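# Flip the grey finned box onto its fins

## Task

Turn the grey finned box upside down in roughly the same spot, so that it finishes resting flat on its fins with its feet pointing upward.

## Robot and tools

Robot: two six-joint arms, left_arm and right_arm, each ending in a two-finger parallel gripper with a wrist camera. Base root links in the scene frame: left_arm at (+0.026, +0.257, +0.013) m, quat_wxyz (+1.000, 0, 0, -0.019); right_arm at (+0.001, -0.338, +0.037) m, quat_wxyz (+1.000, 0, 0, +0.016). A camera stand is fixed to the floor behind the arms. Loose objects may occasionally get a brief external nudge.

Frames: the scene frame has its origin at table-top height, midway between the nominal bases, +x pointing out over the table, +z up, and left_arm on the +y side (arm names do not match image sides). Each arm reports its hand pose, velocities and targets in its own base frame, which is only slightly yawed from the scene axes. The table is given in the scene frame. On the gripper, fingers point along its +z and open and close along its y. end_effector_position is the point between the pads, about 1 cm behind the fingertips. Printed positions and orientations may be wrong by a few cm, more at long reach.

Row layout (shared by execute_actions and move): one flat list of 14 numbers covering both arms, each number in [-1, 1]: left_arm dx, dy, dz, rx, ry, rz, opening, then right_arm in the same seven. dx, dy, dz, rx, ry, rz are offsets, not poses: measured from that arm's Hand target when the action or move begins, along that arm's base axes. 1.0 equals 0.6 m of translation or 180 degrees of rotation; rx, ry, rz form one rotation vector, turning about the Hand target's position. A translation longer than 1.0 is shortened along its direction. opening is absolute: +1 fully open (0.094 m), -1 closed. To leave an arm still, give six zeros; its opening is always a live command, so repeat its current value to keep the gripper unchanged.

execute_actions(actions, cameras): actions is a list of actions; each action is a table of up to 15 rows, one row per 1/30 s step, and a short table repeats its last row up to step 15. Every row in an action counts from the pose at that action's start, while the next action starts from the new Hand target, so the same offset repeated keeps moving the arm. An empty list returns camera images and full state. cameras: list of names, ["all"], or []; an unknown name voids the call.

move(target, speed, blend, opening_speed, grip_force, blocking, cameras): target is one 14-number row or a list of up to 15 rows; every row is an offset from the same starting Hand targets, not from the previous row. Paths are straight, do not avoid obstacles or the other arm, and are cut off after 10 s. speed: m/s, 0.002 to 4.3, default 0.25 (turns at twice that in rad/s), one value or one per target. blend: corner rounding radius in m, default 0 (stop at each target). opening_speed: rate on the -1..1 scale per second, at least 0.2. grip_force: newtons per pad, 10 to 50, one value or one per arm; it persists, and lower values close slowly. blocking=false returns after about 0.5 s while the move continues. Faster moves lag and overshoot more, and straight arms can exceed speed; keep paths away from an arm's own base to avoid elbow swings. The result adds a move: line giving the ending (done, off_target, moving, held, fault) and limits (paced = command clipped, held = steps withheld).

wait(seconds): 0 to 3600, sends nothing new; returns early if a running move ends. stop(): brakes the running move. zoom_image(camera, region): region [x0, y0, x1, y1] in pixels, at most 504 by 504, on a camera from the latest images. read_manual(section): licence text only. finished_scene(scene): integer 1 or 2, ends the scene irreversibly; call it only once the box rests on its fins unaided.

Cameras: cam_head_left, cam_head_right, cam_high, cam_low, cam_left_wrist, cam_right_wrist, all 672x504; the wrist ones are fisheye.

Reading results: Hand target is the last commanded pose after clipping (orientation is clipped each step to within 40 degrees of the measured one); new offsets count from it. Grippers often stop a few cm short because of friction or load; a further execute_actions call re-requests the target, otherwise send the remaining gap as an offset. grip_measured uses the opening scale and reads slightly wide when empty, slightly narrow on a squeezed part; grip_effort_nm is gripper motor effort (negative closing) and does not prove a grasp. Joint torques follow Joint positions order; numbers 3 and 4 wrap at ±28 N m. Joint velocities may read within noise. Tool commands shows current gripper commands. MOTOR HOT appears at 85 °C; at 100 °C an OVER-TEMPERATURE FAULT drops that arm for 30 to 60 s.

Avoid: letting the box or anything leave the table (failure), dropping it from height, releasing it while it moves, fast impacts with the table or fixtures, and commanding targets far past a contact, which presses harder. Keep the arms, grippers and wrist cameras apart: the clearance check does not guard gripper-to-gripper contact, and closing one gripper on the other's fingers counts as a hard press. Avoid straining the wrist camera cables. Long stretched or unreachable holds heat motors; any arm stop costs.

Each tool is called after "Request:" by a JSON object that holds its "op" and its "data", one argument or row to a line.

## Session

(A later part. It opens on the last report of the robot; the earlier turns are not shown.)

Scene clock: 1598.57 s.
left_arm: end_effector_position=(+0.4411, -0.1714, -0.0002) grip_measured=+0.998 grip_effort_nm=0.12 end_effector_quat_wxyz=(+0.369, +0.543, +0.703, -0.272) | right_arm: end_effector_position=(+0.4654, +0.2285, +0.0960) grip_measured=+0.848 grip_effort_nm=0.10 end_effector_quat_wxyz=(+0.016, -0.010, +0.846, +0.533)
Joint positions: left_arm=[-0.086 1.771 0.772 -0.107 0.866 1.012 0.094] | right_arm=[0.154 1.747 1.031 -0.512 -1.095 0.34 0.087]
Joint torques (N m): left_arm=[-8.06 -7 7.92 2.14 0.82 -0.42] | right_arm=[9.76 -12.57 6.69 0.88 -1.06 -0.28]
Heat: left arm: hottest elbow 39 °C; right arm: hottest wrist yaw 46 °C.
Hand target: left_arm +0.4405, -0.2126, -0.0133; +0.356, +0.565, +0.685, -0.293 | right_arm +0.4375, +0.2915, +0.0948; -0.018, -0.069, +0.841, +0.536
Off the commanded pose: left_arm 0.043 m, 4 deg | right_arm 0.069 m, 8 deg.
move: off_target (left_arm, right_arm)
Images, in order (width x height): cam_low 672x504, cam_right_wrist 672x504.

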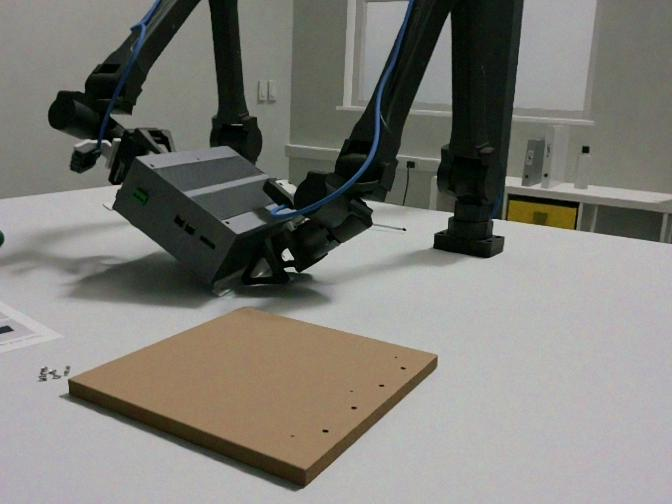

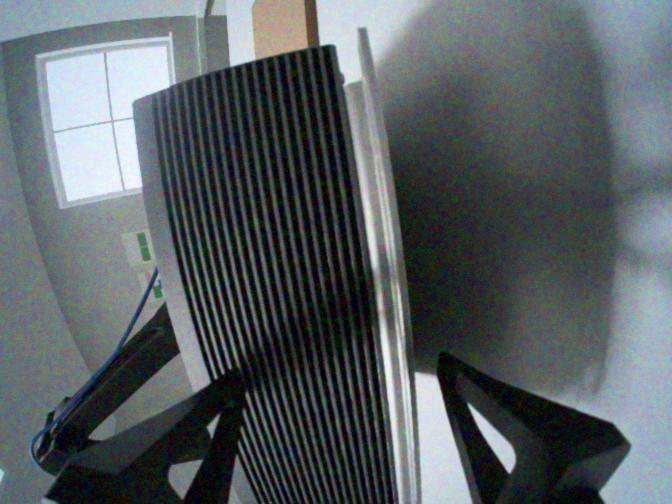

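Request:
{"op": "move", "data": {
  "target": [
    [0,0.01,0,0,0,0,1,-0.001,0.003,0.013,0,0,0,0.66]
  ],
  "speed": 0.03,
  "opening_speed": 0.3
}}

Request:
{"op": "move", "data": {
  "target": [
    [0,0.01,0,0,0,0,1,0.004,-0.035,0.045,0,0,0,0.64]
  ],
  "speed": 0.03,
  "cameras": ["cam_right_wrist","cam_low"]
}}

Scene clock: 1627.13 s.
left_arm: end_effector_position=(+0.4408, -0.1710, -0.0004) grip_measured=+0.998 grip_effort_nm=0.12 end_effector_quat_wxyz=(+0.369, +0.544, +0.703, -0.272) | right_arm: end_effector_position=(+0.4651, +0.2328, +0.1020) grip_measured=+0.661 grip_effort_nm=-0.07 end_effector_quat_wxyz=(+0.017, -0.014, +0.845, +0.534)
Joint positions: left_arm=[-0.085 1.771 0.772 -0.11 0.866 1.015 0.094] | right_arm=[0.163 1.737 1.035 -0.512 -1.094 0.35 0.078]
Joint torques (N m): left_arm=[-6.89 -7.06 8.08 1.69 1.02 -0.26] | right_arm=[9.11 -12.45 6.82 0.7 -1.02 -0.33]
Heat: left arm: hottest elbow 39 °C; right arm: hottest elbow 42 °C.
Hand target: left_arm +0.4406, -0.2066, -0.0133; +0.356, +0.565, +0.685, -0.293 | right_arm +0.4368, +0.2934, +0.1026; -0.018, -0.069, +0.841, +0.536
Off the commanded pose: left_arm 0.038 m, 4 deg | right_arm 0.067 m, 7 deg.
move: off_target (left_arm, right_arm)

Scene clock: 1629.07 s.
left_arm: end_effector_position=(+0.4379, -0.1727, -0.0006) grip_measured=+0.998 grip_effort_nm=0.12 end_effector_quat_wxyz=(+0.370, +0.549, +0.696, -0.278) | right_arm: end_effector_position=(+0.4527, +0.2318, +0.1093) grip_measured=+0.641 grip_effort_nm=-0.06 end_effector_quat_wxyz=(-0.012, -0.014, +0.849, +0.528)
Joint positions: left_arm=[-0.085 1.775 0.772 -0.117 0.883 1.035 0.094] | right_arm=[0.165 1.725 1.058 -0.657 -1.097 0.282 0.077]
Joint torques (N m): left_arm=[-5.83 -7.47 8.18 1.37 0.57 -0.29] | right_arm=[5.13 -14.68 8.06 0.58 -1.44 -0.35]
Heat: left arm: hottest elbow 39 °C; right arm: hottest elbow 42 °C.
Hand target: left_arm +0.4406, -0.2006, -0.0133; +0.356, +0.565, +0.685, -0.293 | right_arm +0.4393, +0.2723, +0.1297; -0.017, -0.069, +0.841, +0.536
Off the commanded pose: left_arm 0.031 m, 3 deg | right_arm 0.047 m, 6 deg.
move: off_target (left_arm, right_arm)
Images, in order (width x height): cam_low 672x504, cam_right_wrist 672x504.

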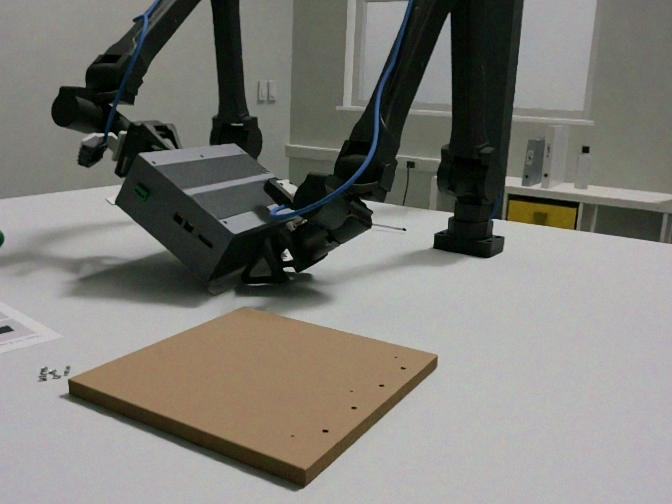

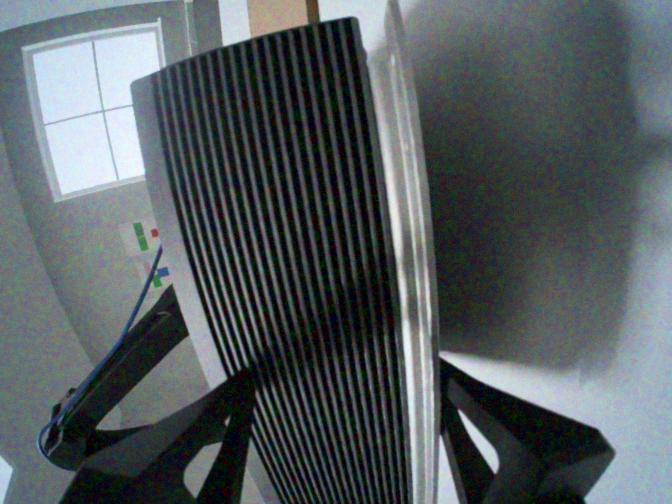

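Request:
{"op": "move", "data": {
  "target": [
    [0,0.015,0,0,0,0,1,0.008,-0.055,-0.02,0,0,0,-0.97]
  ],
  "speed": 0.012,
  "opening_speed": 0.5,
  "cameras": ["cam_right_wrist","cam_low"]
}}

Scene clock: 1637.80 s.
left_arm: end_effector_position=(+0.4369, -0.1735, -0.0007) grip_measured=+0.998 grip_effort_nm=0.12 end_effector_quat_wxyz=(+0.368, +0.555, +0.691, -0.281) | right_arm: end_effector_position=(+0.4411, +0.2283, +0.1048) grip_measured=-0.319 grip_effort_nm=-1.04 end_effector_quat_wxyz=(-0.021, -0.048, +0.847, +0.529)
Joint positions: left_arm=[-0.085 1.779 0.779 -0.138 0.891 1.059 0.094] | right_arm=[0.159 1.741 1.07 -0.769 -1.112 0.128 0.032]
Joint torques (N m): left_arm=[-4.01 -7.59 7.91 1.2 0.62 -0.23] | right_arm=[1.08 -13.04 8.46 -0.12 -1.38 -0.37]
Heat: left arm: hottest elbow 39 °C; right arm: hottest elbow 42 °C.
Hand target: left_arm +0.4406, -0.1916, -0.0132; +0.356, +0.565, +0.685, -0.293 | right_arm +0.4441, +0.2393, +0.1177; -0.017, -0.069, +0.841, +0.536
Off the commanded pose: left_arm 0.022 m, 2 deg | right_arm 0.017 m, 3 deg.
move: off_target (left_arm, right_arm)
Images, in order (width x height): cam_low 672x504, cam_right_wrist 672x504.

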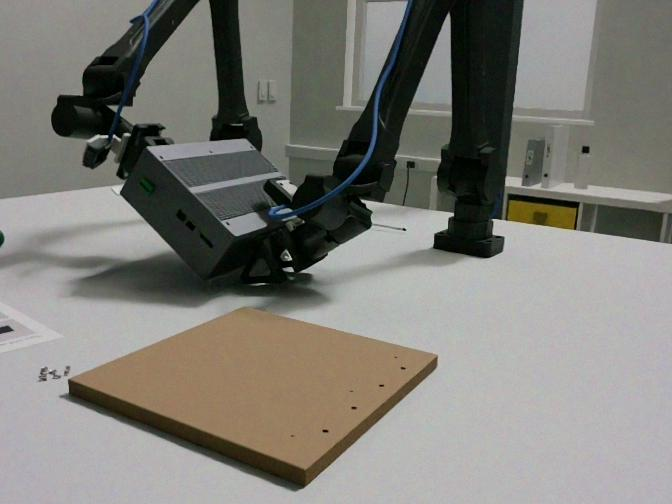

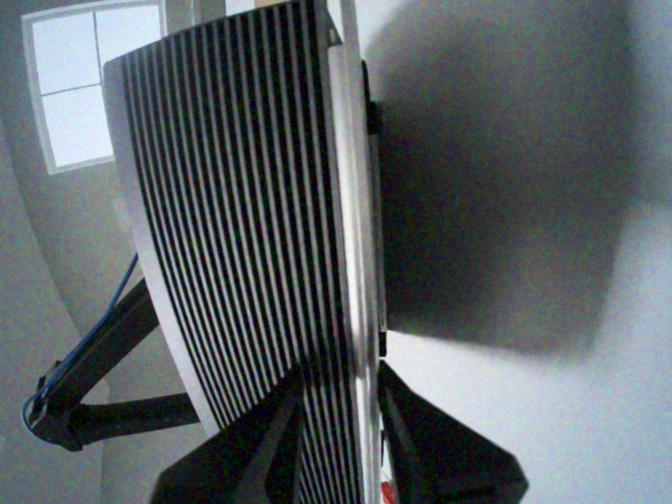

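Request:
{"op": "move", "data": {
  "target": [
    [0,0.015,0,0,0,0,1,0.0,-0.012,0.006,0,0,0,-0.28]
  ],
  "speed": 0.012,
  "opening_speed": 0.5
}}

Request:
{"op": "move", "data": {
  "target": [
    [0,0.0,0,0,0,0,1,0.0,-0.006,-0.012,0,0,0,-0.97]
  ],
  "speed": 0.012,
  "opening_speed": 0.4,
  "cameras": ["cam_right_wrist","cam_low"]
}}

Scene clock: 1648.27 s.
left_arm: end_effector_position=(+0.4358, -0.1748, -0.0010) grip_measured=+0.998 grip_effort_nm=0.12 end_effector_quat_wxyz=(+0.367, +0.561, +0.685, -0.287) | right_arm: end_effector_position=(+0.4357, +0.2245, +0.1032) grip_measured=-0.277 grip_effort_nm=-0.19 end_effector_quat_wxyz=(-0.032, -0.045, +0.847, +0.529)
Joint positions: left_arm=[-0.085 1.785 0.788 -0.16 0.904 1.084 0.094] | right_arm=[0.152 1.745 1.07 -0.816 -1.117 0.097 0.034]
Joint torques (N m): left_arm=[-2.2 -8 7.53 0.95 0.45 -0.17] | right_arm=[0.38 -14.04 8.85 -0.25 -1.27 -0.43]
Heat: left arm: hottest elbow 40 °C; right arm: hottest elbow 42 °C.
Hand target: left_arm +0.4405, -0.1826, -0.0133; +0.356, +0.565, +0.685, -0.293 | right_arm +0.4440, +0.2321, +0.1212; -0.018, -0.069, +0.841, +0.536
Off the commanded pose: left_arm 0.015 m, 2 deg | right_arm 0.021 m, 3 deg.
move: off_target (left_arm, right_arm)

Scene clock: 1650.20 s.
left_arm: end_effector_position=(+0.4358, -0.1748, -0.0010) grip_measured=+0.998 grip_effort_nm=0.12 end_effector_quat_wxyz=(+0.367, +0.561, +0.685, -0.287) | right_arm: end_effector_position=(+0.4362, +0.2234, +0.1016) grip_measured=-0.313 grip_effort_nm=-1.04 end_effector_quat_wxyz=(-0.031, -0.047, +0.844, +0.533)
Joint positions: left_arm=[-0.085 1.785 0.788 -0.16 0.904 1.084 0.094] | right_arm=[0.148 1.752 1.07 -0.816 -1.126 0.084 0.032]
Joint torques (N m): left_arm=[-2.2 -7.94 7.54 0.99 0.44 -0.18] | right_arm=[-0.38 -14.04 8.57 0.01 -0.91 -0.45]
Heat: left arm: hottest elbow 40 °C; right arm: hottest elbow 42 °C.
Hand target: left_arm +0.4405, -0.1826, -0.0133; +0.356, +0.565, +0.685, -0.293 | right_arm +0.4440, +0.2286, +0.1140; -0.018, -0.069, +0.841, +0.536
Off the commanded pose: left_arm 0.015 m, 2 deg | right_arm 0.016 m, 3 deg.
move: off_target (right_arm)
Images, in order (width x height): cam_low 672x504, cam_right_wrist 672x504.

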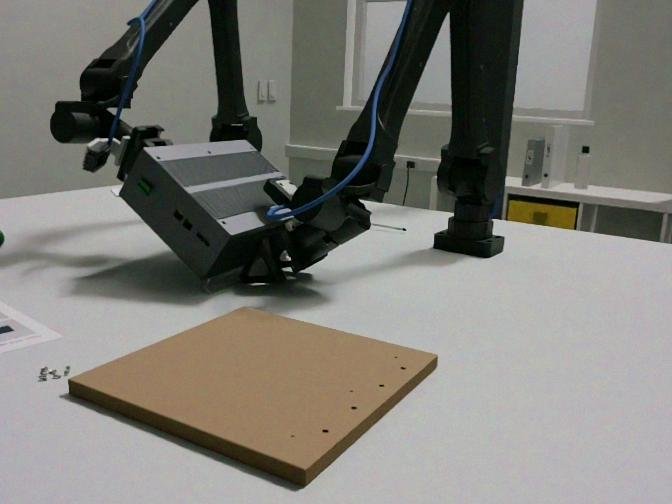

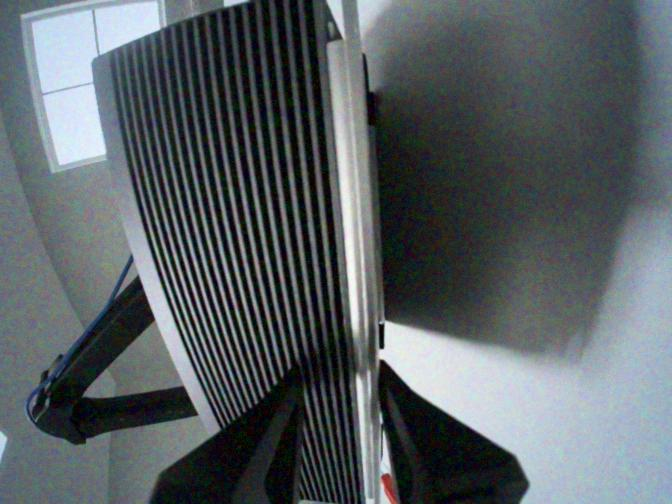

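Request:
{"op": "move", "data": {
  "target": [
    [-0.0,0.06,0.0,0,0,0,1,0,0,0.01,0,0,0,-0.97],
    [-0.0,0.2,0.03,0,0,0,1,0,0,0.01,0,0,0,-0.97]
  ],
  "speed": 0.05,
  "blend": 0.01,
  "cameras": ["cam_right_wrist","cam_low"]
}}

Scene clock: 1674.73 s.
left_arm: end_effector_position=(+0.4300, -0.0670, +0.0072) grip_measured=+0.998 grip_effort_nm=0.12 end_effector_quat_wxyz=(+0.353, +0.563, +0.687, -0.294) | right_arm: end_effector_position=(+0.4343, +0.2231, +0.1016) grip_measured=-0.313 grip_effort_nm=-1.04 end_effector_quat_wxyz=(-0.035, -0.045, +0.844, +0.533)
Joint positions: left_arm=[0.179 1.802 0.891 -0.646 0.955 1.544 0.094] | right_arm=[0.148 1.752 1.07 -0.828 -1.126 0.079 0.032]
Joint torques (N m): left_arm=[-0.15 -9.88 7.73 0.23 0.83 -0.02] | right_arm=[0.26 -13.92 8.83 -0.06 -0.83 -0.42]
Heat: left arm: hottest elbow 39 °C; right arm: hottest elbow 43 °C.
Hand target: left_arm +0.4404, -0.0627, +0.0047; +0.356, +0.565, +0.685, -0.293 | right_arm +0.4440, +0.2286, +0.1201; -0.018, -0.069, +0.841, +0.536
Off the commanded pose: left_arm 0.012 m, 1 deg | right_arm 0.022 m, 3 deg.
move: off_target (left_arm, right_arm)
Images, in order (width x height): cam_low 672x504, cam_right_wrist 672x504.

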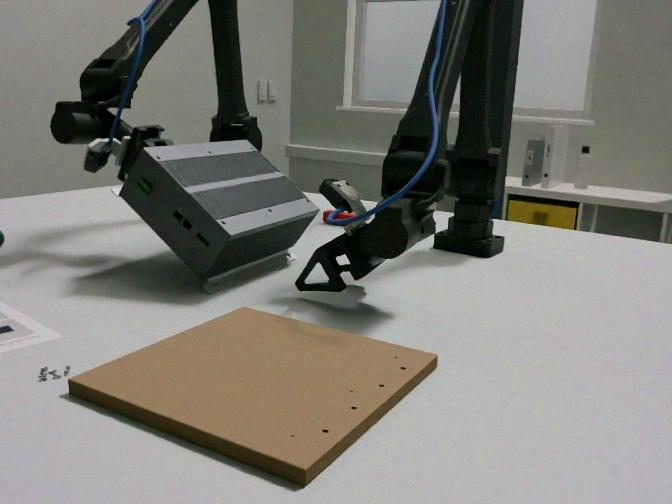

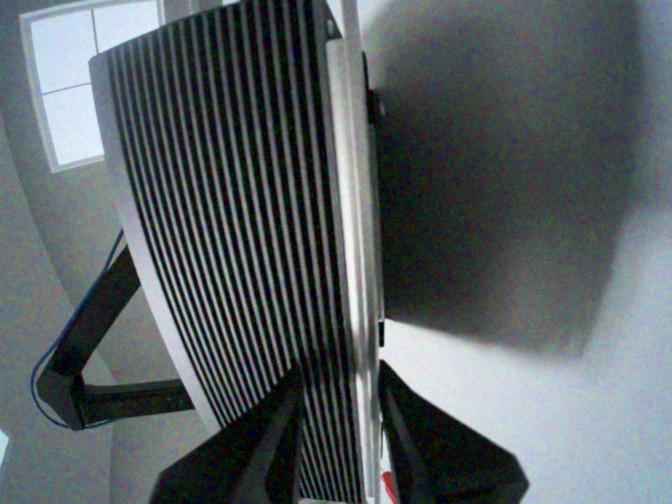

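Request:
{"op": "move", "data": {
  "target": [
    [0,0.15,0.15,0,0,0,1,-0.0117,0.0697,0.0623,-0.0822,-0.0138,0,-0.97],
    [0,0.17,0.2,0,0,0,1,-0.0228,0.136,0.0935,-0.148,-0.0248,0,-0.97]
  ],
  "speed": 0.04,
  "blend": 0.008,
  "cameras": ["cam_right_wrist","cam_low"]
}}

Scene clock: 1704.60 s.
left_arm: end_effector_position=(+0.4292, +0.0297, +0.1071) grip_measured=+0.998 grip_effort_nm=0.12 end_effector_quat_wxyz=(+0.344, +0.553, +0.690, -0.315) | right_arm: end_effector_position=(+0.4262, +0.3053, +0.1643) grip_measured=-0.824 grip_effort_nm=-1.02 end_effector_quat_wxyz=(-0.014, -0.066, +0.943, +0.326)
Joint positions: left_arm=[0.4 1.74 1.135 -1.309 0.927 1.923 0.094] | right_arm=[0.426 1.613 1.257 -0.977 -0.627 0.365 0.008]
Joint torques (N m): left_arm=[-0.03 -13.98 9.39 -0.42 0.53 -0.03] | right_arm=[-0.03 -13.33 9.7 0.55 0.09 -0.34]
Heat: left arm: hottest elbow 40 °C; right arm: hottest elbow 45 °C.
Hand target: left_arm +0.4405, +0.0394, +0.1248; +0.356, +0.565, +0.685, -0.293 | right_arm +0.4304, +0.3101, +0.1761; +0.000, -0.083, +0.942, +0.325
Off the commanded pose: left_arm 0.023 m, 3 deg | right_arm 0.014 m, 3 deg.
move: off_target (left_arm, right_arm)
Images, in order (width x height): cam_low 672x504, cam_right_wrist 672x504.

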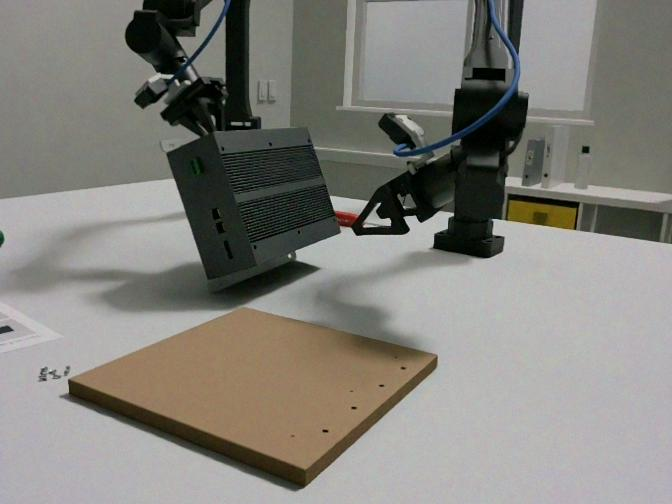

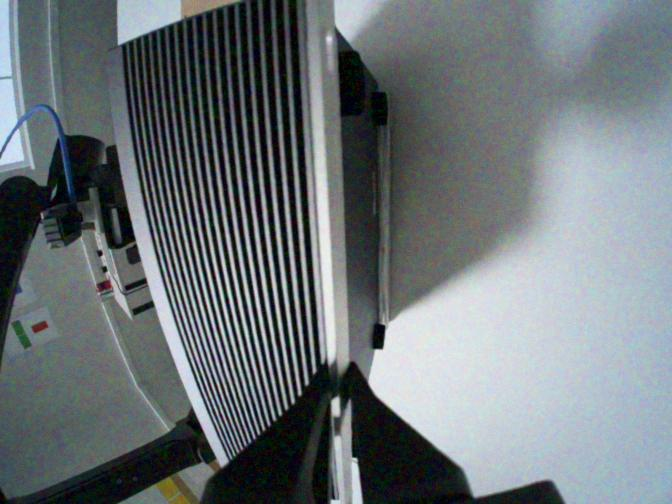

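Request:
{"op": "move", "data": {
  "target": [
    [0,0,0,0,0,0,1,-0.0115,0.066,0.012,-0.1534,-0.0257,0,-0.97],
    [0,0,0,0,0,0,1,-0.0245,0.1475,0.002,-0.2465,-0.0412,0,-0.97]
  ],
  "speed": 0.03,
  "blend": 0.006,
  "cameras": ["cam_right_wrist","cam_low","cam_high"]
}}

Scene clock: 1736.13 s.
left_arm: end_effector_position=(+0.4292, +0.0297, +0.1071) grip_measured=+0.998 grip_effort_nm=0.12 end_effector_quat_wxyz=(+0.344, +0.553, +0.690, -0.315) | right_arm: end_effector_position=(+0.4090, +0.3622, +0.1752) grip_measured=-0.834 grip_effort_nm=-1.04 end_effector_quat_wxyz=(+0.010, -0.105, +0.994, +0.038)
Joint positions: left_arm=[0.4 1.74 1.135 -1.309 0.927 1.923 0.094] | right_arm=[0.71 1.749 1.568 -1.33 -0.05 0.5 0.008]
Joint torques (N m): left_arm=[0.09 -14.27 9.36 -0.46 0.53 -0.05] | right_arm=[-0.97 -13.57 10.91 0.17 0.91 0.17]
Heat: left arm: hottest elbow 40 °C; right arm: hottest elbow 48 °C.
Hand target: left_arm +0.4405, +0.0394, +0.1248; +0.356, +0.565, +0.685, -0.293 | right_arm +0.4205, +0.3679, +0.1810; +0.021, -0.095, +0.995, +0.032 (not the last commanded pose)
Off the commanded pose: left_arm 0.023 m, 3 deg | right_arm 0.037 m, 11 deg.
move: off_target (right_arm; path cut at 10 s); path passed 1 of 2 targets
Images, in order (width x height): cam_high 672x504, cam_low 672x504, cam_right_wrist 672x504.

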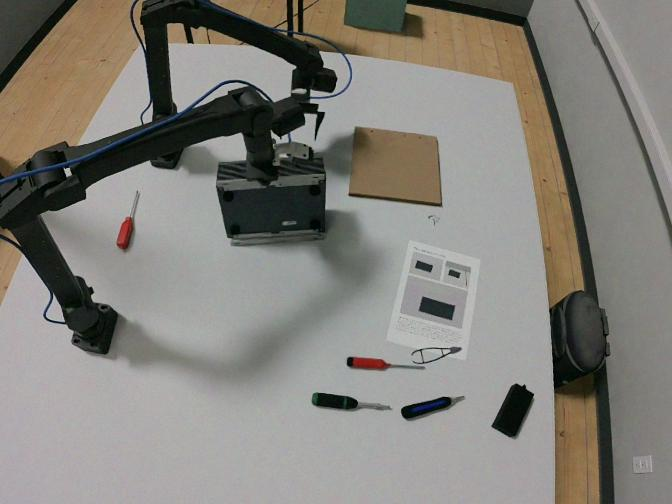

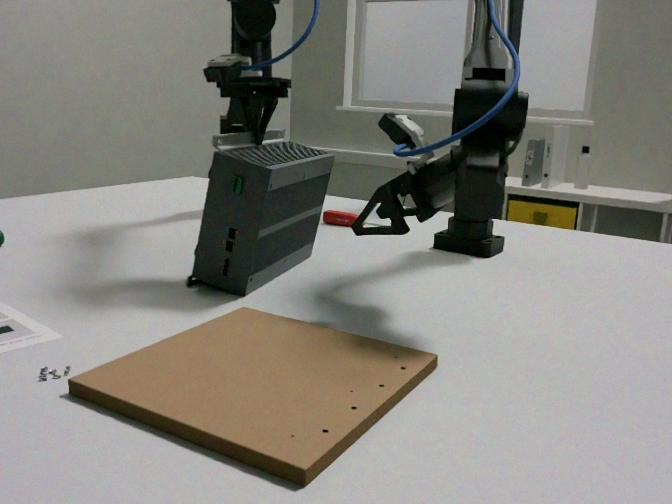

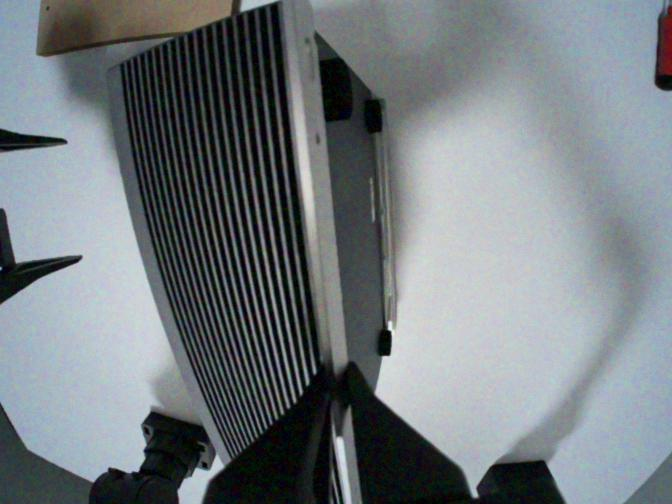

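Request:
{"op": "move", "data": {
  "target": [0,0,0,0,0,0,1,0.02,-0.132,0.022,0,0,0,-0.97],
  "speed": 0.03,
  "cameras": ["cam_low","cam_high"]
}}

Scene clock: 1801.33 s.
left_arm: end_effector_position=(+0.4292, +0.0297, +0.1071) grip_measured=+0.998 grip_effort_nm=0.12 end_effector_quat_wxyz=(+0.344, +0.553, +0.690, -0.315) | right_arm: end_effector_position=(+0.4157, +0.3221, +0.1755) grip_measured=-0.834 grip_effort_nm=-1.04 end_effector_quat_wxyz=(+0.006, -0.122, +0.992, +0.043)
Joint positions: left_arm=[0.4 1.74 1.135 -1.309 0.927 1.923 0.094] | right_arm=[0.637 1.7 1.504 -1.321 -0.068 0.395 0.008]
Joint torques (N m): left_arm=[0.09 -14.1 9.37 -0.46 0.53 -0.04] | right_arm=[-5.66 -17.44 8.03 -0.34 1.33 -0.05]
Heat: left arm: hottest elbow 41 °C; right arm: hottest elbow 47 °C.
Hand target: left_arm +0.4405, +0.0394, +0.1248; +0.356, +0.565, +0.685, -0.293 | right_arm +0.4325, +0.2888, +0.1944; +0.021, -0.095, +0.995, +0.032
Off the commanded pose: left_arm 0.023 m, 3 deg | right_arm 0.042 m, 4 deg.
move: off_target (right_arm)
Images, in order (width x height): cam_high 672x504, cam_low 672x504.

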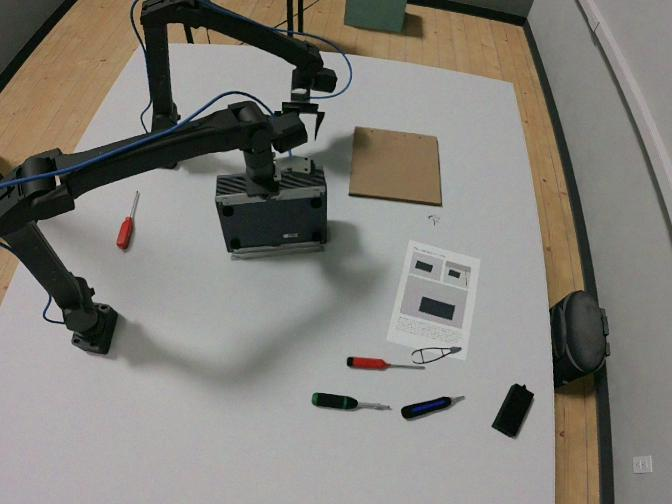

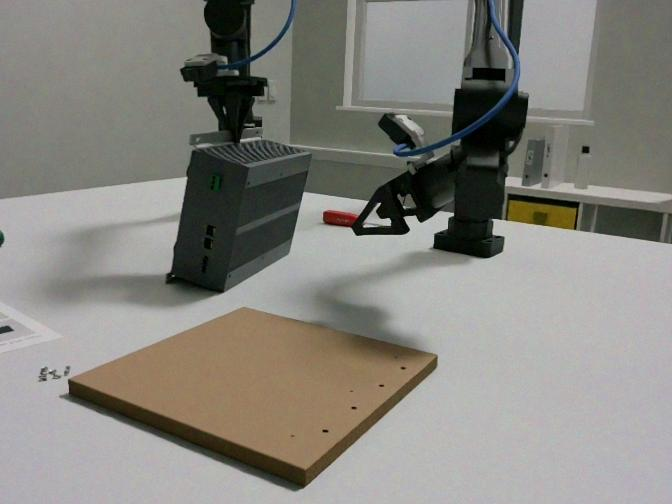

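Request:
{"op": "move", "data": {
  "target": [0,0,0,0,0,0,1,0.042,-0.27,0.0,0,0,0,-0.97],
  "speed": 0.03,
  "cameras": ["cam_low","cam_high"]
}}

Scene clock: 1812.93 s.
left_arm: end_effector_position=(+0.4292, +0.0297, +0.1071) grip_measured=+0.998 grip_effort_nm=0.12 end_effector_quat_wxyz=(+0.344, +0.553, +0.690, -0.315) | right_arm: end_effector_position=(+0.4489, +0.1585, +0.1750) grip_measured=-0.834 grip_effort_nm=-1.04 end_effector_quat_wxyz=(+0.003, -0.121, +0.992, +0.045)
Joint positions: left_arm=[0.4 1.74 1.135 -1.309 0.927 1.923 0.094] | right_arm=[0.308 1.593 1.367 -1.323 -0.088 0.067 0.008]
Joint torques (N m): left_arm=[0.15 -14.04 9.4 -0.44 0.53 -0.03] | right_arm=[-5.01 -15.74 8.28 0.06 1.3 -0.06]
Heat: left arm: hottest elbow 41 °C; right arm: hottest elbow 48 °C.
Hand target: left_arm +0.4405, +0.0394, +0.1248; +0.356, +0.565, +0.685, -0.293 | right_arm +0.4577, +0.1268, +0.1942; +0.021, -0.095, +0.995, +0.032
Off the commanded pose: left_arm 0.023 m, 3 deg | right_arm 0.038 m, 4 deg.
move: off_target (right_arm)
Images, in order (width x height): cam_high 672x504, cam_low 672x504.

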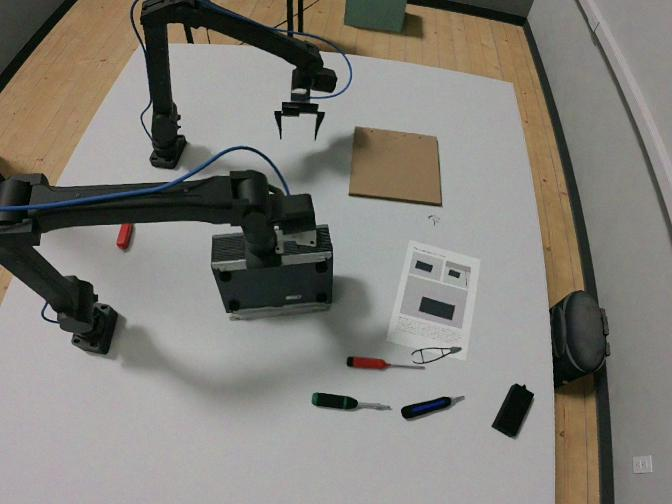

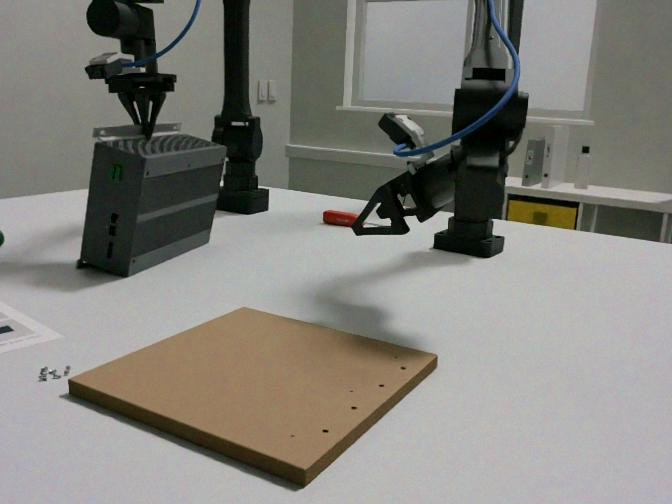

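Request:
{"op": "move", "data": {
  "target": [
    [0,0,0,0,0,0,1,-0.0147,0.053,-0.015,0,0,0,-0.97]
  ],
  "speed": 0.03
}}

Request:
{"op": "move", "data": {
  "target": [
    [0,0,0,0,0,0,1,0,0,0,0,0,0,-0.45]
  ],
  "opening_speed": 0.3,
  "cameras": ["cam_right_wrist","cam_low"]
}}

Scene clock: 1833.13 s.
left_arm: end_effector_position=(+0.4292, +0.0297, +0.1071) grip_measured=+0.998 grip_effort_nm=0.12 end_effector_quat_wxyz=(+0.344, +0.553, +0.690, -0.315) | right_arm: end_effector_position=(+0.4486, +0.1591, +0.1748) grip_measured=-0.834 grip_effort_nm=-1.04 end_effector_quat_wxyz=(+0.008, -0.112, +0.993, +0.038)
Joint positions: left_arm=[0.4 1.74 1.135 -1.309 0.927 1.923 0.094] | right_arm=[0.315 1.588 1.361 -1.314 -0.072 0.092 0.008]
Joint torques (N m): left_arm=[0.09 -14.15 9.42 -0.43 0.53 -0.05] | right_arm=[-0.26 -14.04 7.69 0.62 0.71 0.39]
Heat: left arm: hottest elbow 42 °C; right arm: hottest elbow 47 °C.
Hand target: left_arm +0.4405, +0.0394, +0.1248; +0.356, +0.565, +0.685, -0.293 | right_arm +0.4490, +0.1586, +0.1854; +0.021, -0.095, +0.995, +0.032
Off the commanded pose: left_arm 0.023 m, 3 deg | right_arm 0.010 m, 3 deg.
move: off_target (right_arm)

Scene clock: 1835.10 s.
left_arm: end_effector_position=(+0.4292, +0.0297, +0.1071) grip_measured=+0.998 grip_effort_nm=0.12 end_effector_quat_wxyz=(+0.344, +0.553, +0.690, -0.315) | right_arm: end_effector_position=(+0.4483, +0.1572, +0.1760) grip_measured=-0.452 grip_effort_nm=0.08 end_effector_quat_wxyz=(+0.010, -0.098, +0.995, +0.032)
Joint positions: left_arm=[0.4 1.74 1.135 -1.309 0.927 1.923 0.094] | right_arm=[0.317 1.583 1.359 -1.314 -0.057 0.122 0.026]
Joint torques (N m): left_arm=[0.03 -14.1 9.42 -0.43 0.53 -0.04] | right_arm=[-0.09 -14.1 8.05 0.73 0.09 0.08]
Heat: left arm: hottest elbow 42 °C; right arm: hottest elbow 47 °C.
Hand target: left_arm +0.4405, +0.0394, +0.1248; +0.356, +0.565, +0.685, -0.293 | right_arm +0.4489, +0.1586, +0.1852; +0.021, -0.095, +0.995, +0.032
Off the commanded pose: left_arm 0.023 m, 3 deg | right_arm 0.009 m, 1 deg.
move: done
Images, in order (width x height): cam_low 672x504, cam_right_wrist 672x504.

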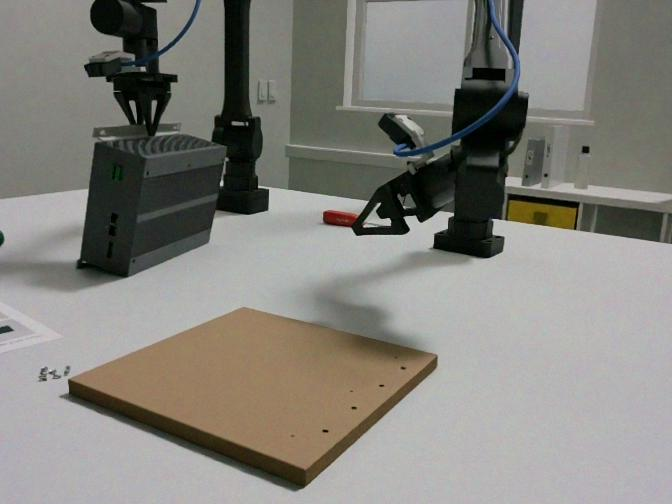

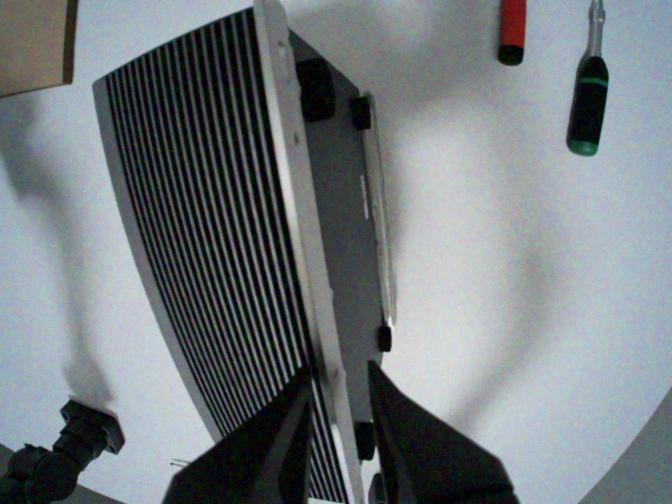

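Request:
{"op": "move", "data": {
  "target": [
    [0,0,0,0,0,0,1,0,-0.01,0.15,0,0,0,-0.45],
    [0,0,0,0,0,0,1,-0.1,-0.35,0.18,0,0,0,-0.45]
  ],
  "speed": [0.05,0.15],
  "blend": 0.02,
  "cameras": ["all"]
}}

Scene clock: 1843.77 s.
left_arm: end_effector_position=(+0.4292, +0.0297, +0.1071) grip_measured=+0.998 grip_effort_nm=0.12 end_effector_quat_wxyz=(+0.344, +0.553, +0.690, -0.315) | right_arm: end_effector_position=(+0.3918, -0.0502, +0.2868) grip_measured=-0.452 grip_effort_nm=0.08 end_effector_quat_wxyz=(+0.016, -0.093, +0.995, +0.032)
Joint positions: left_arm=[0.4 1.74 1.135 -1.309 0.927 1.923 0.094] | right_arm=[-0.157 1.361 1.412 -1.605 -0.069 -0.342 0.026]
Joint torques (N m): left_arm=[0.03 -14.1 9.4 -0.47 0.53 -0.04] | right_arm=[-1.03 -10.17 8.06 0.2 -0.23 -0.16]
Heat: left arm: hottest elbow 42 °C; right arm: hottest elbow 47 °C.
Hand target: left_arm +0.4405, +0.0394, +0.1248; +0.356, +0.565, +0.685, -0.293 | right_arm +0.3889, -0.0515, +0.2933; +0.021, -0.095, +0.995, +0.032
Off the commanded pose: left_arm 0.023 m, 3 deg | right_arm 0.007 m, 1 deg.
move: done

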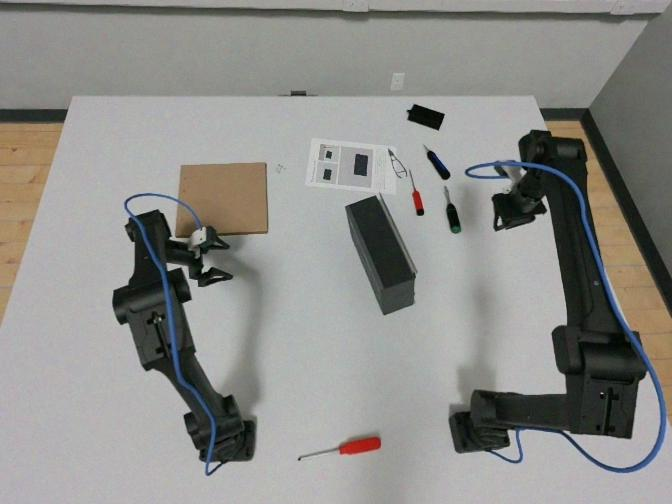

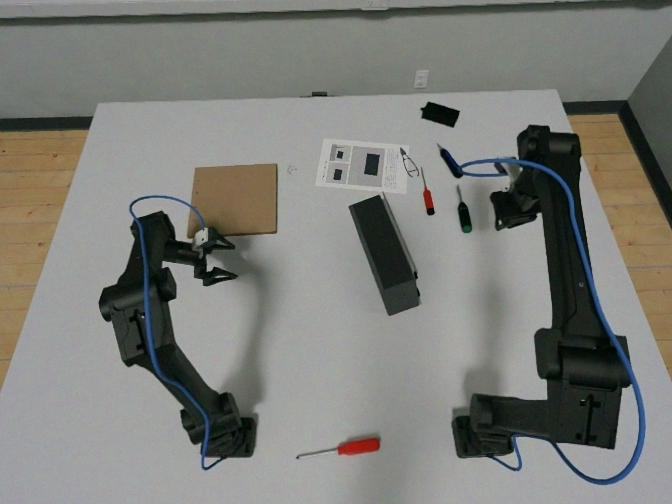

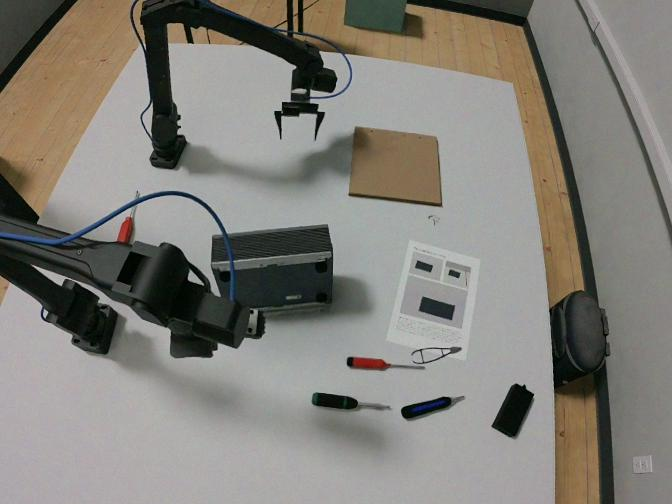

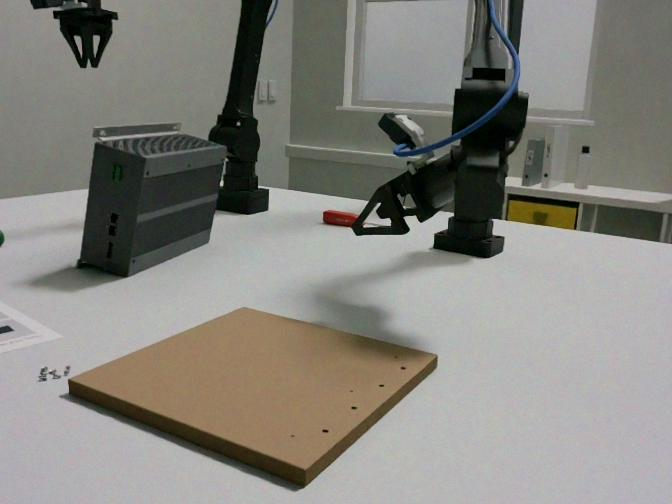

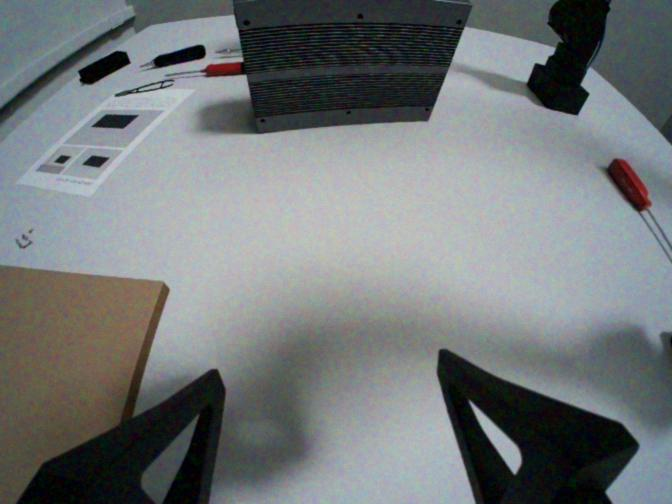

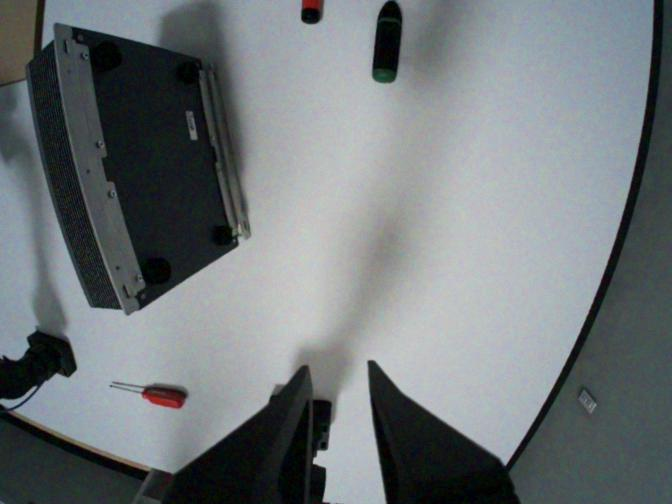

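Request:
{"op": "move", "data": {
  "target": [
    [-0.009,-0.232,0.325,0.0843,0.1498,0.252,1.0,0,0,0,0,0,0,-0.45],
    [-0.009,-0.65,0.325,0.1686,0.2995,0.5039,1.0,0,0,0,0,0,0,-0.45]
  ],
  "speed": 0.15,
  "blend": 0.03,
  "cameras": ["cam_left_wrist","cam_high","cam_low"]
}}

Scene clock: 1923.03 s.
left_arm: end_effector_position=(+0.4276, -0.3412, +0.3159) grip_measured=+0.998 grip_effort_nm=0.12 end_effector_quat_wxyz=(+0.029, -0.168, +0.985, -0.032) | right_arm: end_effector_position=(+0.3918, -0.0502, +0.2868) grip_measured=-0.452 grip_effort_nm=0.08 end_effector_quat_wxyz=(+0.016, -0.093, +0.995, +0.032)
Joint positions: left_arm=[-0.673 1.734 1.918 -1.669 0 -1.011 0.094] | right_arm=[-0.157 1.361 1.412 -1.605 -0.069 -0.343 0.026]
Joint torques (N m): left_arm=[-1.38 -12.69 12.27 0.36 0 -0.39] | right_arm=[-0.91 -10.52 8.13 0.35 -0.23 -0.1]
Heat: left arm: hottest elbow 43 °C; right arm: hottest elbow 44 °C.
Hand target: left_arm +0.4351, -0.3506, +0.3199; +0.000, -0.175, +0.985, +0.000 | right_arm +0.3889, -0.0515, +0.2933; +0.021, -0.095, +0.995, +0.032
Off the commanded pose: left_arm 0.013 m, 5 deg | right_arm 0.007 m, 1 deg.
joint sent to its limit (left arm) — joint 4 (wrist pitch), lower limit. The joint targets are off in orientation, not in position.
move: off_target (left_arm)
Images, in order (width x height): cam_high 672x504, cam_low 672x504, cam_left_wrist 672x504.

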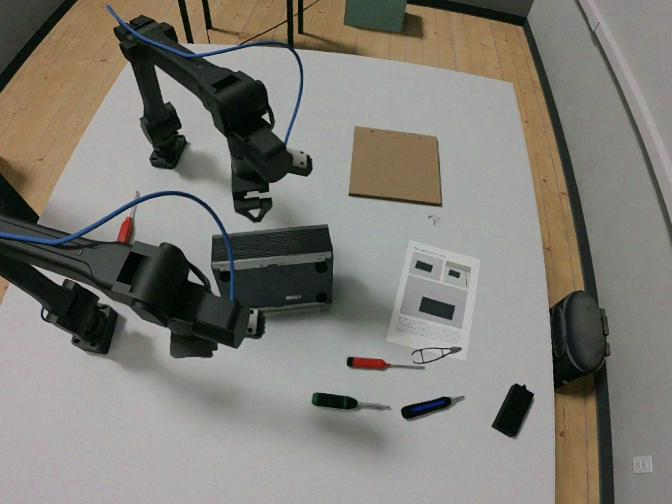

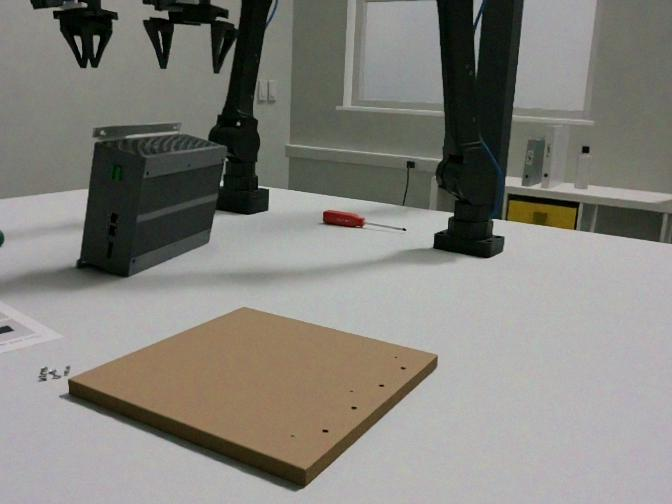

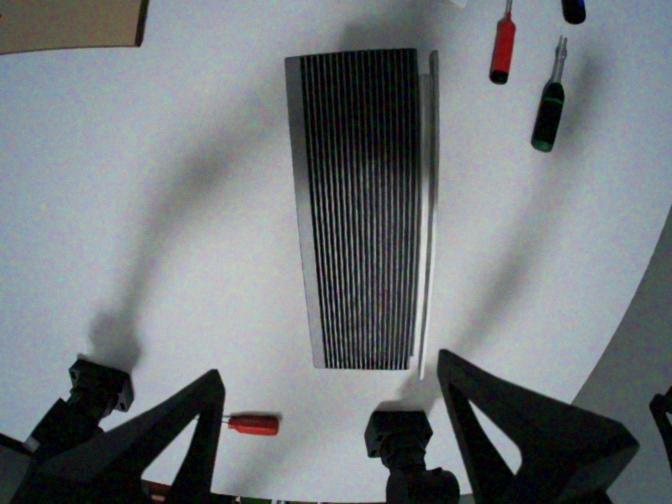

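Request:
{"op": "move", "data": {
  "target": [0.083,-0.114,-0.09,0,0,0,0.2,0,0,0,0,0,0,-0.45],
  "speed": 0.1,
  "cameras": ["cam_left_wrist","cam_high","cam_low"]
}}

Scene clock: 1947.57 s.
left_arm: end_effector_position=(+0.4804, -0.4082, +0.2633) grip_measured=+0.203 grip_effort_nm=-0.11 end_effector_quat_wxyz=(+0.020, -0.170, +0.985, -0.024) | right_arm: end_effector_position=(+0.3918, -0.0502, +0.2868) grip_measured=-0.452 grip_effort_nm=0.08 end_effector_quat_wxyz=(+0.016, -0.093, +0.995, +0.032)
Joint positions: left_arm=[-0.704 1.99 2.152 -1.67 0 -1.047 0.056] | right_arm=[-0.157 1.361 1.412 -1.605 -0.069 -0.343 0.026]
Joint torques (N m): left_arm=[-1.44 -16.73 12.12 0.38 0 -0.37] | right_arm=[-0.67 -10.7 8.14 0.24 -0.25 -0.11]
Heat: left arm: hottest elbow 48 °C; right arm: hottest elbow 44 °C.
Hand target: left_arm +0.4849, -0.4191, +0.2658; +0.000, -0.175, +0.985, +0.000 | right_arm +0.3889, -0.0515, +0.2933; +0.021, -0.095, +0.995, +0.032
Off the commanded pose: left_arm 0.012 m, 4 deg | right_arm 0.007 m, 1 deg.
joint sent to its limit (left arm) — joint 4 (wrist pitch), lower limit. The joint targets are off in orientation, not in position.
move: off_target (left_arm)
Images, in order (width x height): cam_high 672x504, cam_low 672x504, cam_left_wrist 672x504.

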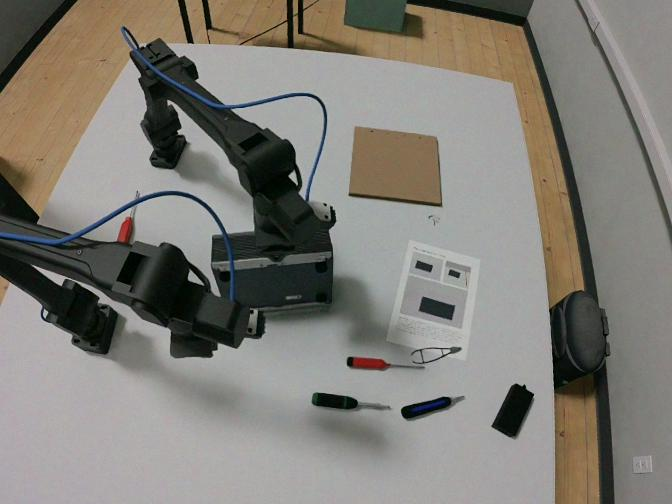

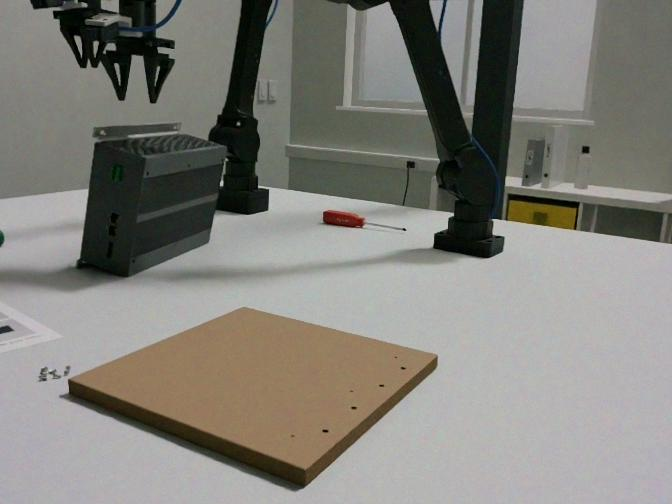

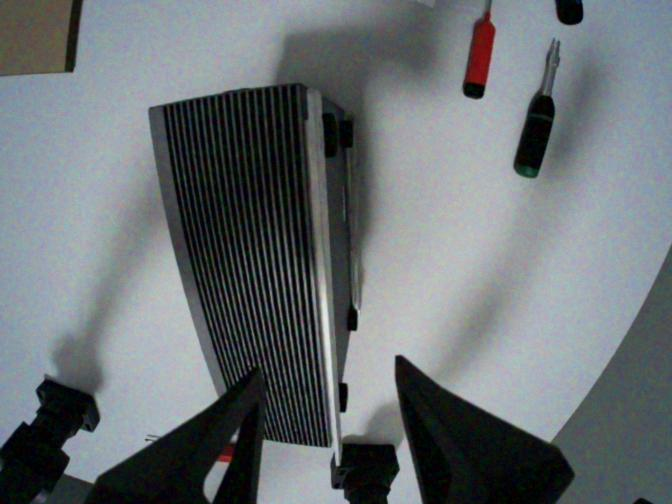

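Request:
{"op": "move", "data": {
  "target": [0,0,-0.092,0,0,0,0.2,0,0,0,0,0,0,-0.45],
  "speed": 0.04,
  "cameras": ["cam_left_wrist","cam_low"]
}}

Scene clock: 1956.40 s.
left_arm: end_effector_position=(+0.4841, -0.4114, +0.2306) grip_measured=+0.203 grip_effort_nm=-0.11 end_effector_quat_wxyz=(+0.008, -0.171, +0.985, -0.009) | right_arm: end_effector_position=(+0.3918, -0.0502, +0.2868) grip_measured=-0.452 grip_effort_nm=0.08 end_effector_quat_wxyz=(+0.016, -0.093, +0.995, +0.032)
Joint positions: left_arm=[-0.704 2.026 2.125 -1.646 0 -1.047 0.056] | right_arm=[-0.157 1.361 1.412 -1.605 -0.069 -0.343 0.026]
Joint torques (N m): left_arm=[-1.49 -16.91 8.47 1.06 0.01 -0.37] | right_arm=[-0.67 -9.88 8.08 0.27 -0.27 -0.13]
Heat: left arm: hottest elbow 48 °C; right arm: hottest elbow 44 °C.
Hand target: left_arm +0.4848, -0.4190, +0.2107; +0.000, -0.175, +0.985, +0.000 | right_arm +0.3889, -0.0515, +0.2933; +0.021, -0.095, +0.995, +0.032
Off the commanded pose: left_arm 0.022 m, 1 deg | right_arm 0.007 m, 1 deg.
move: off_target (left_arm)
Images, in order (width x height): cam_low 672x504, cam_left_wrist 672x504.

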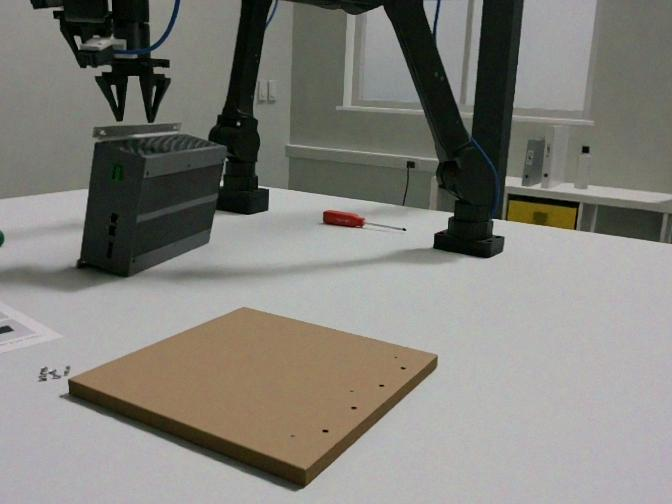

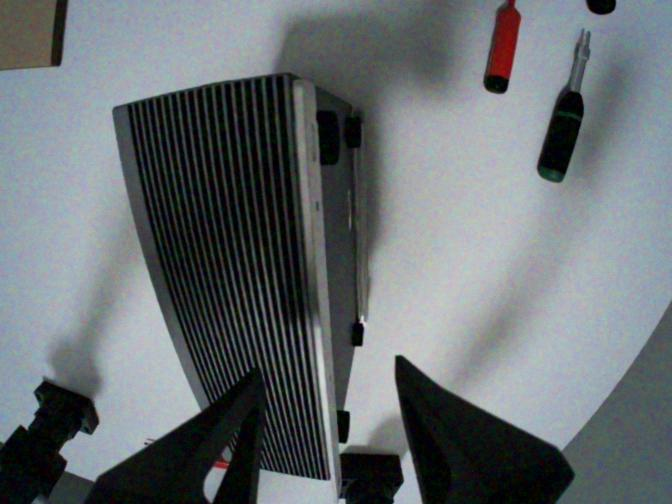

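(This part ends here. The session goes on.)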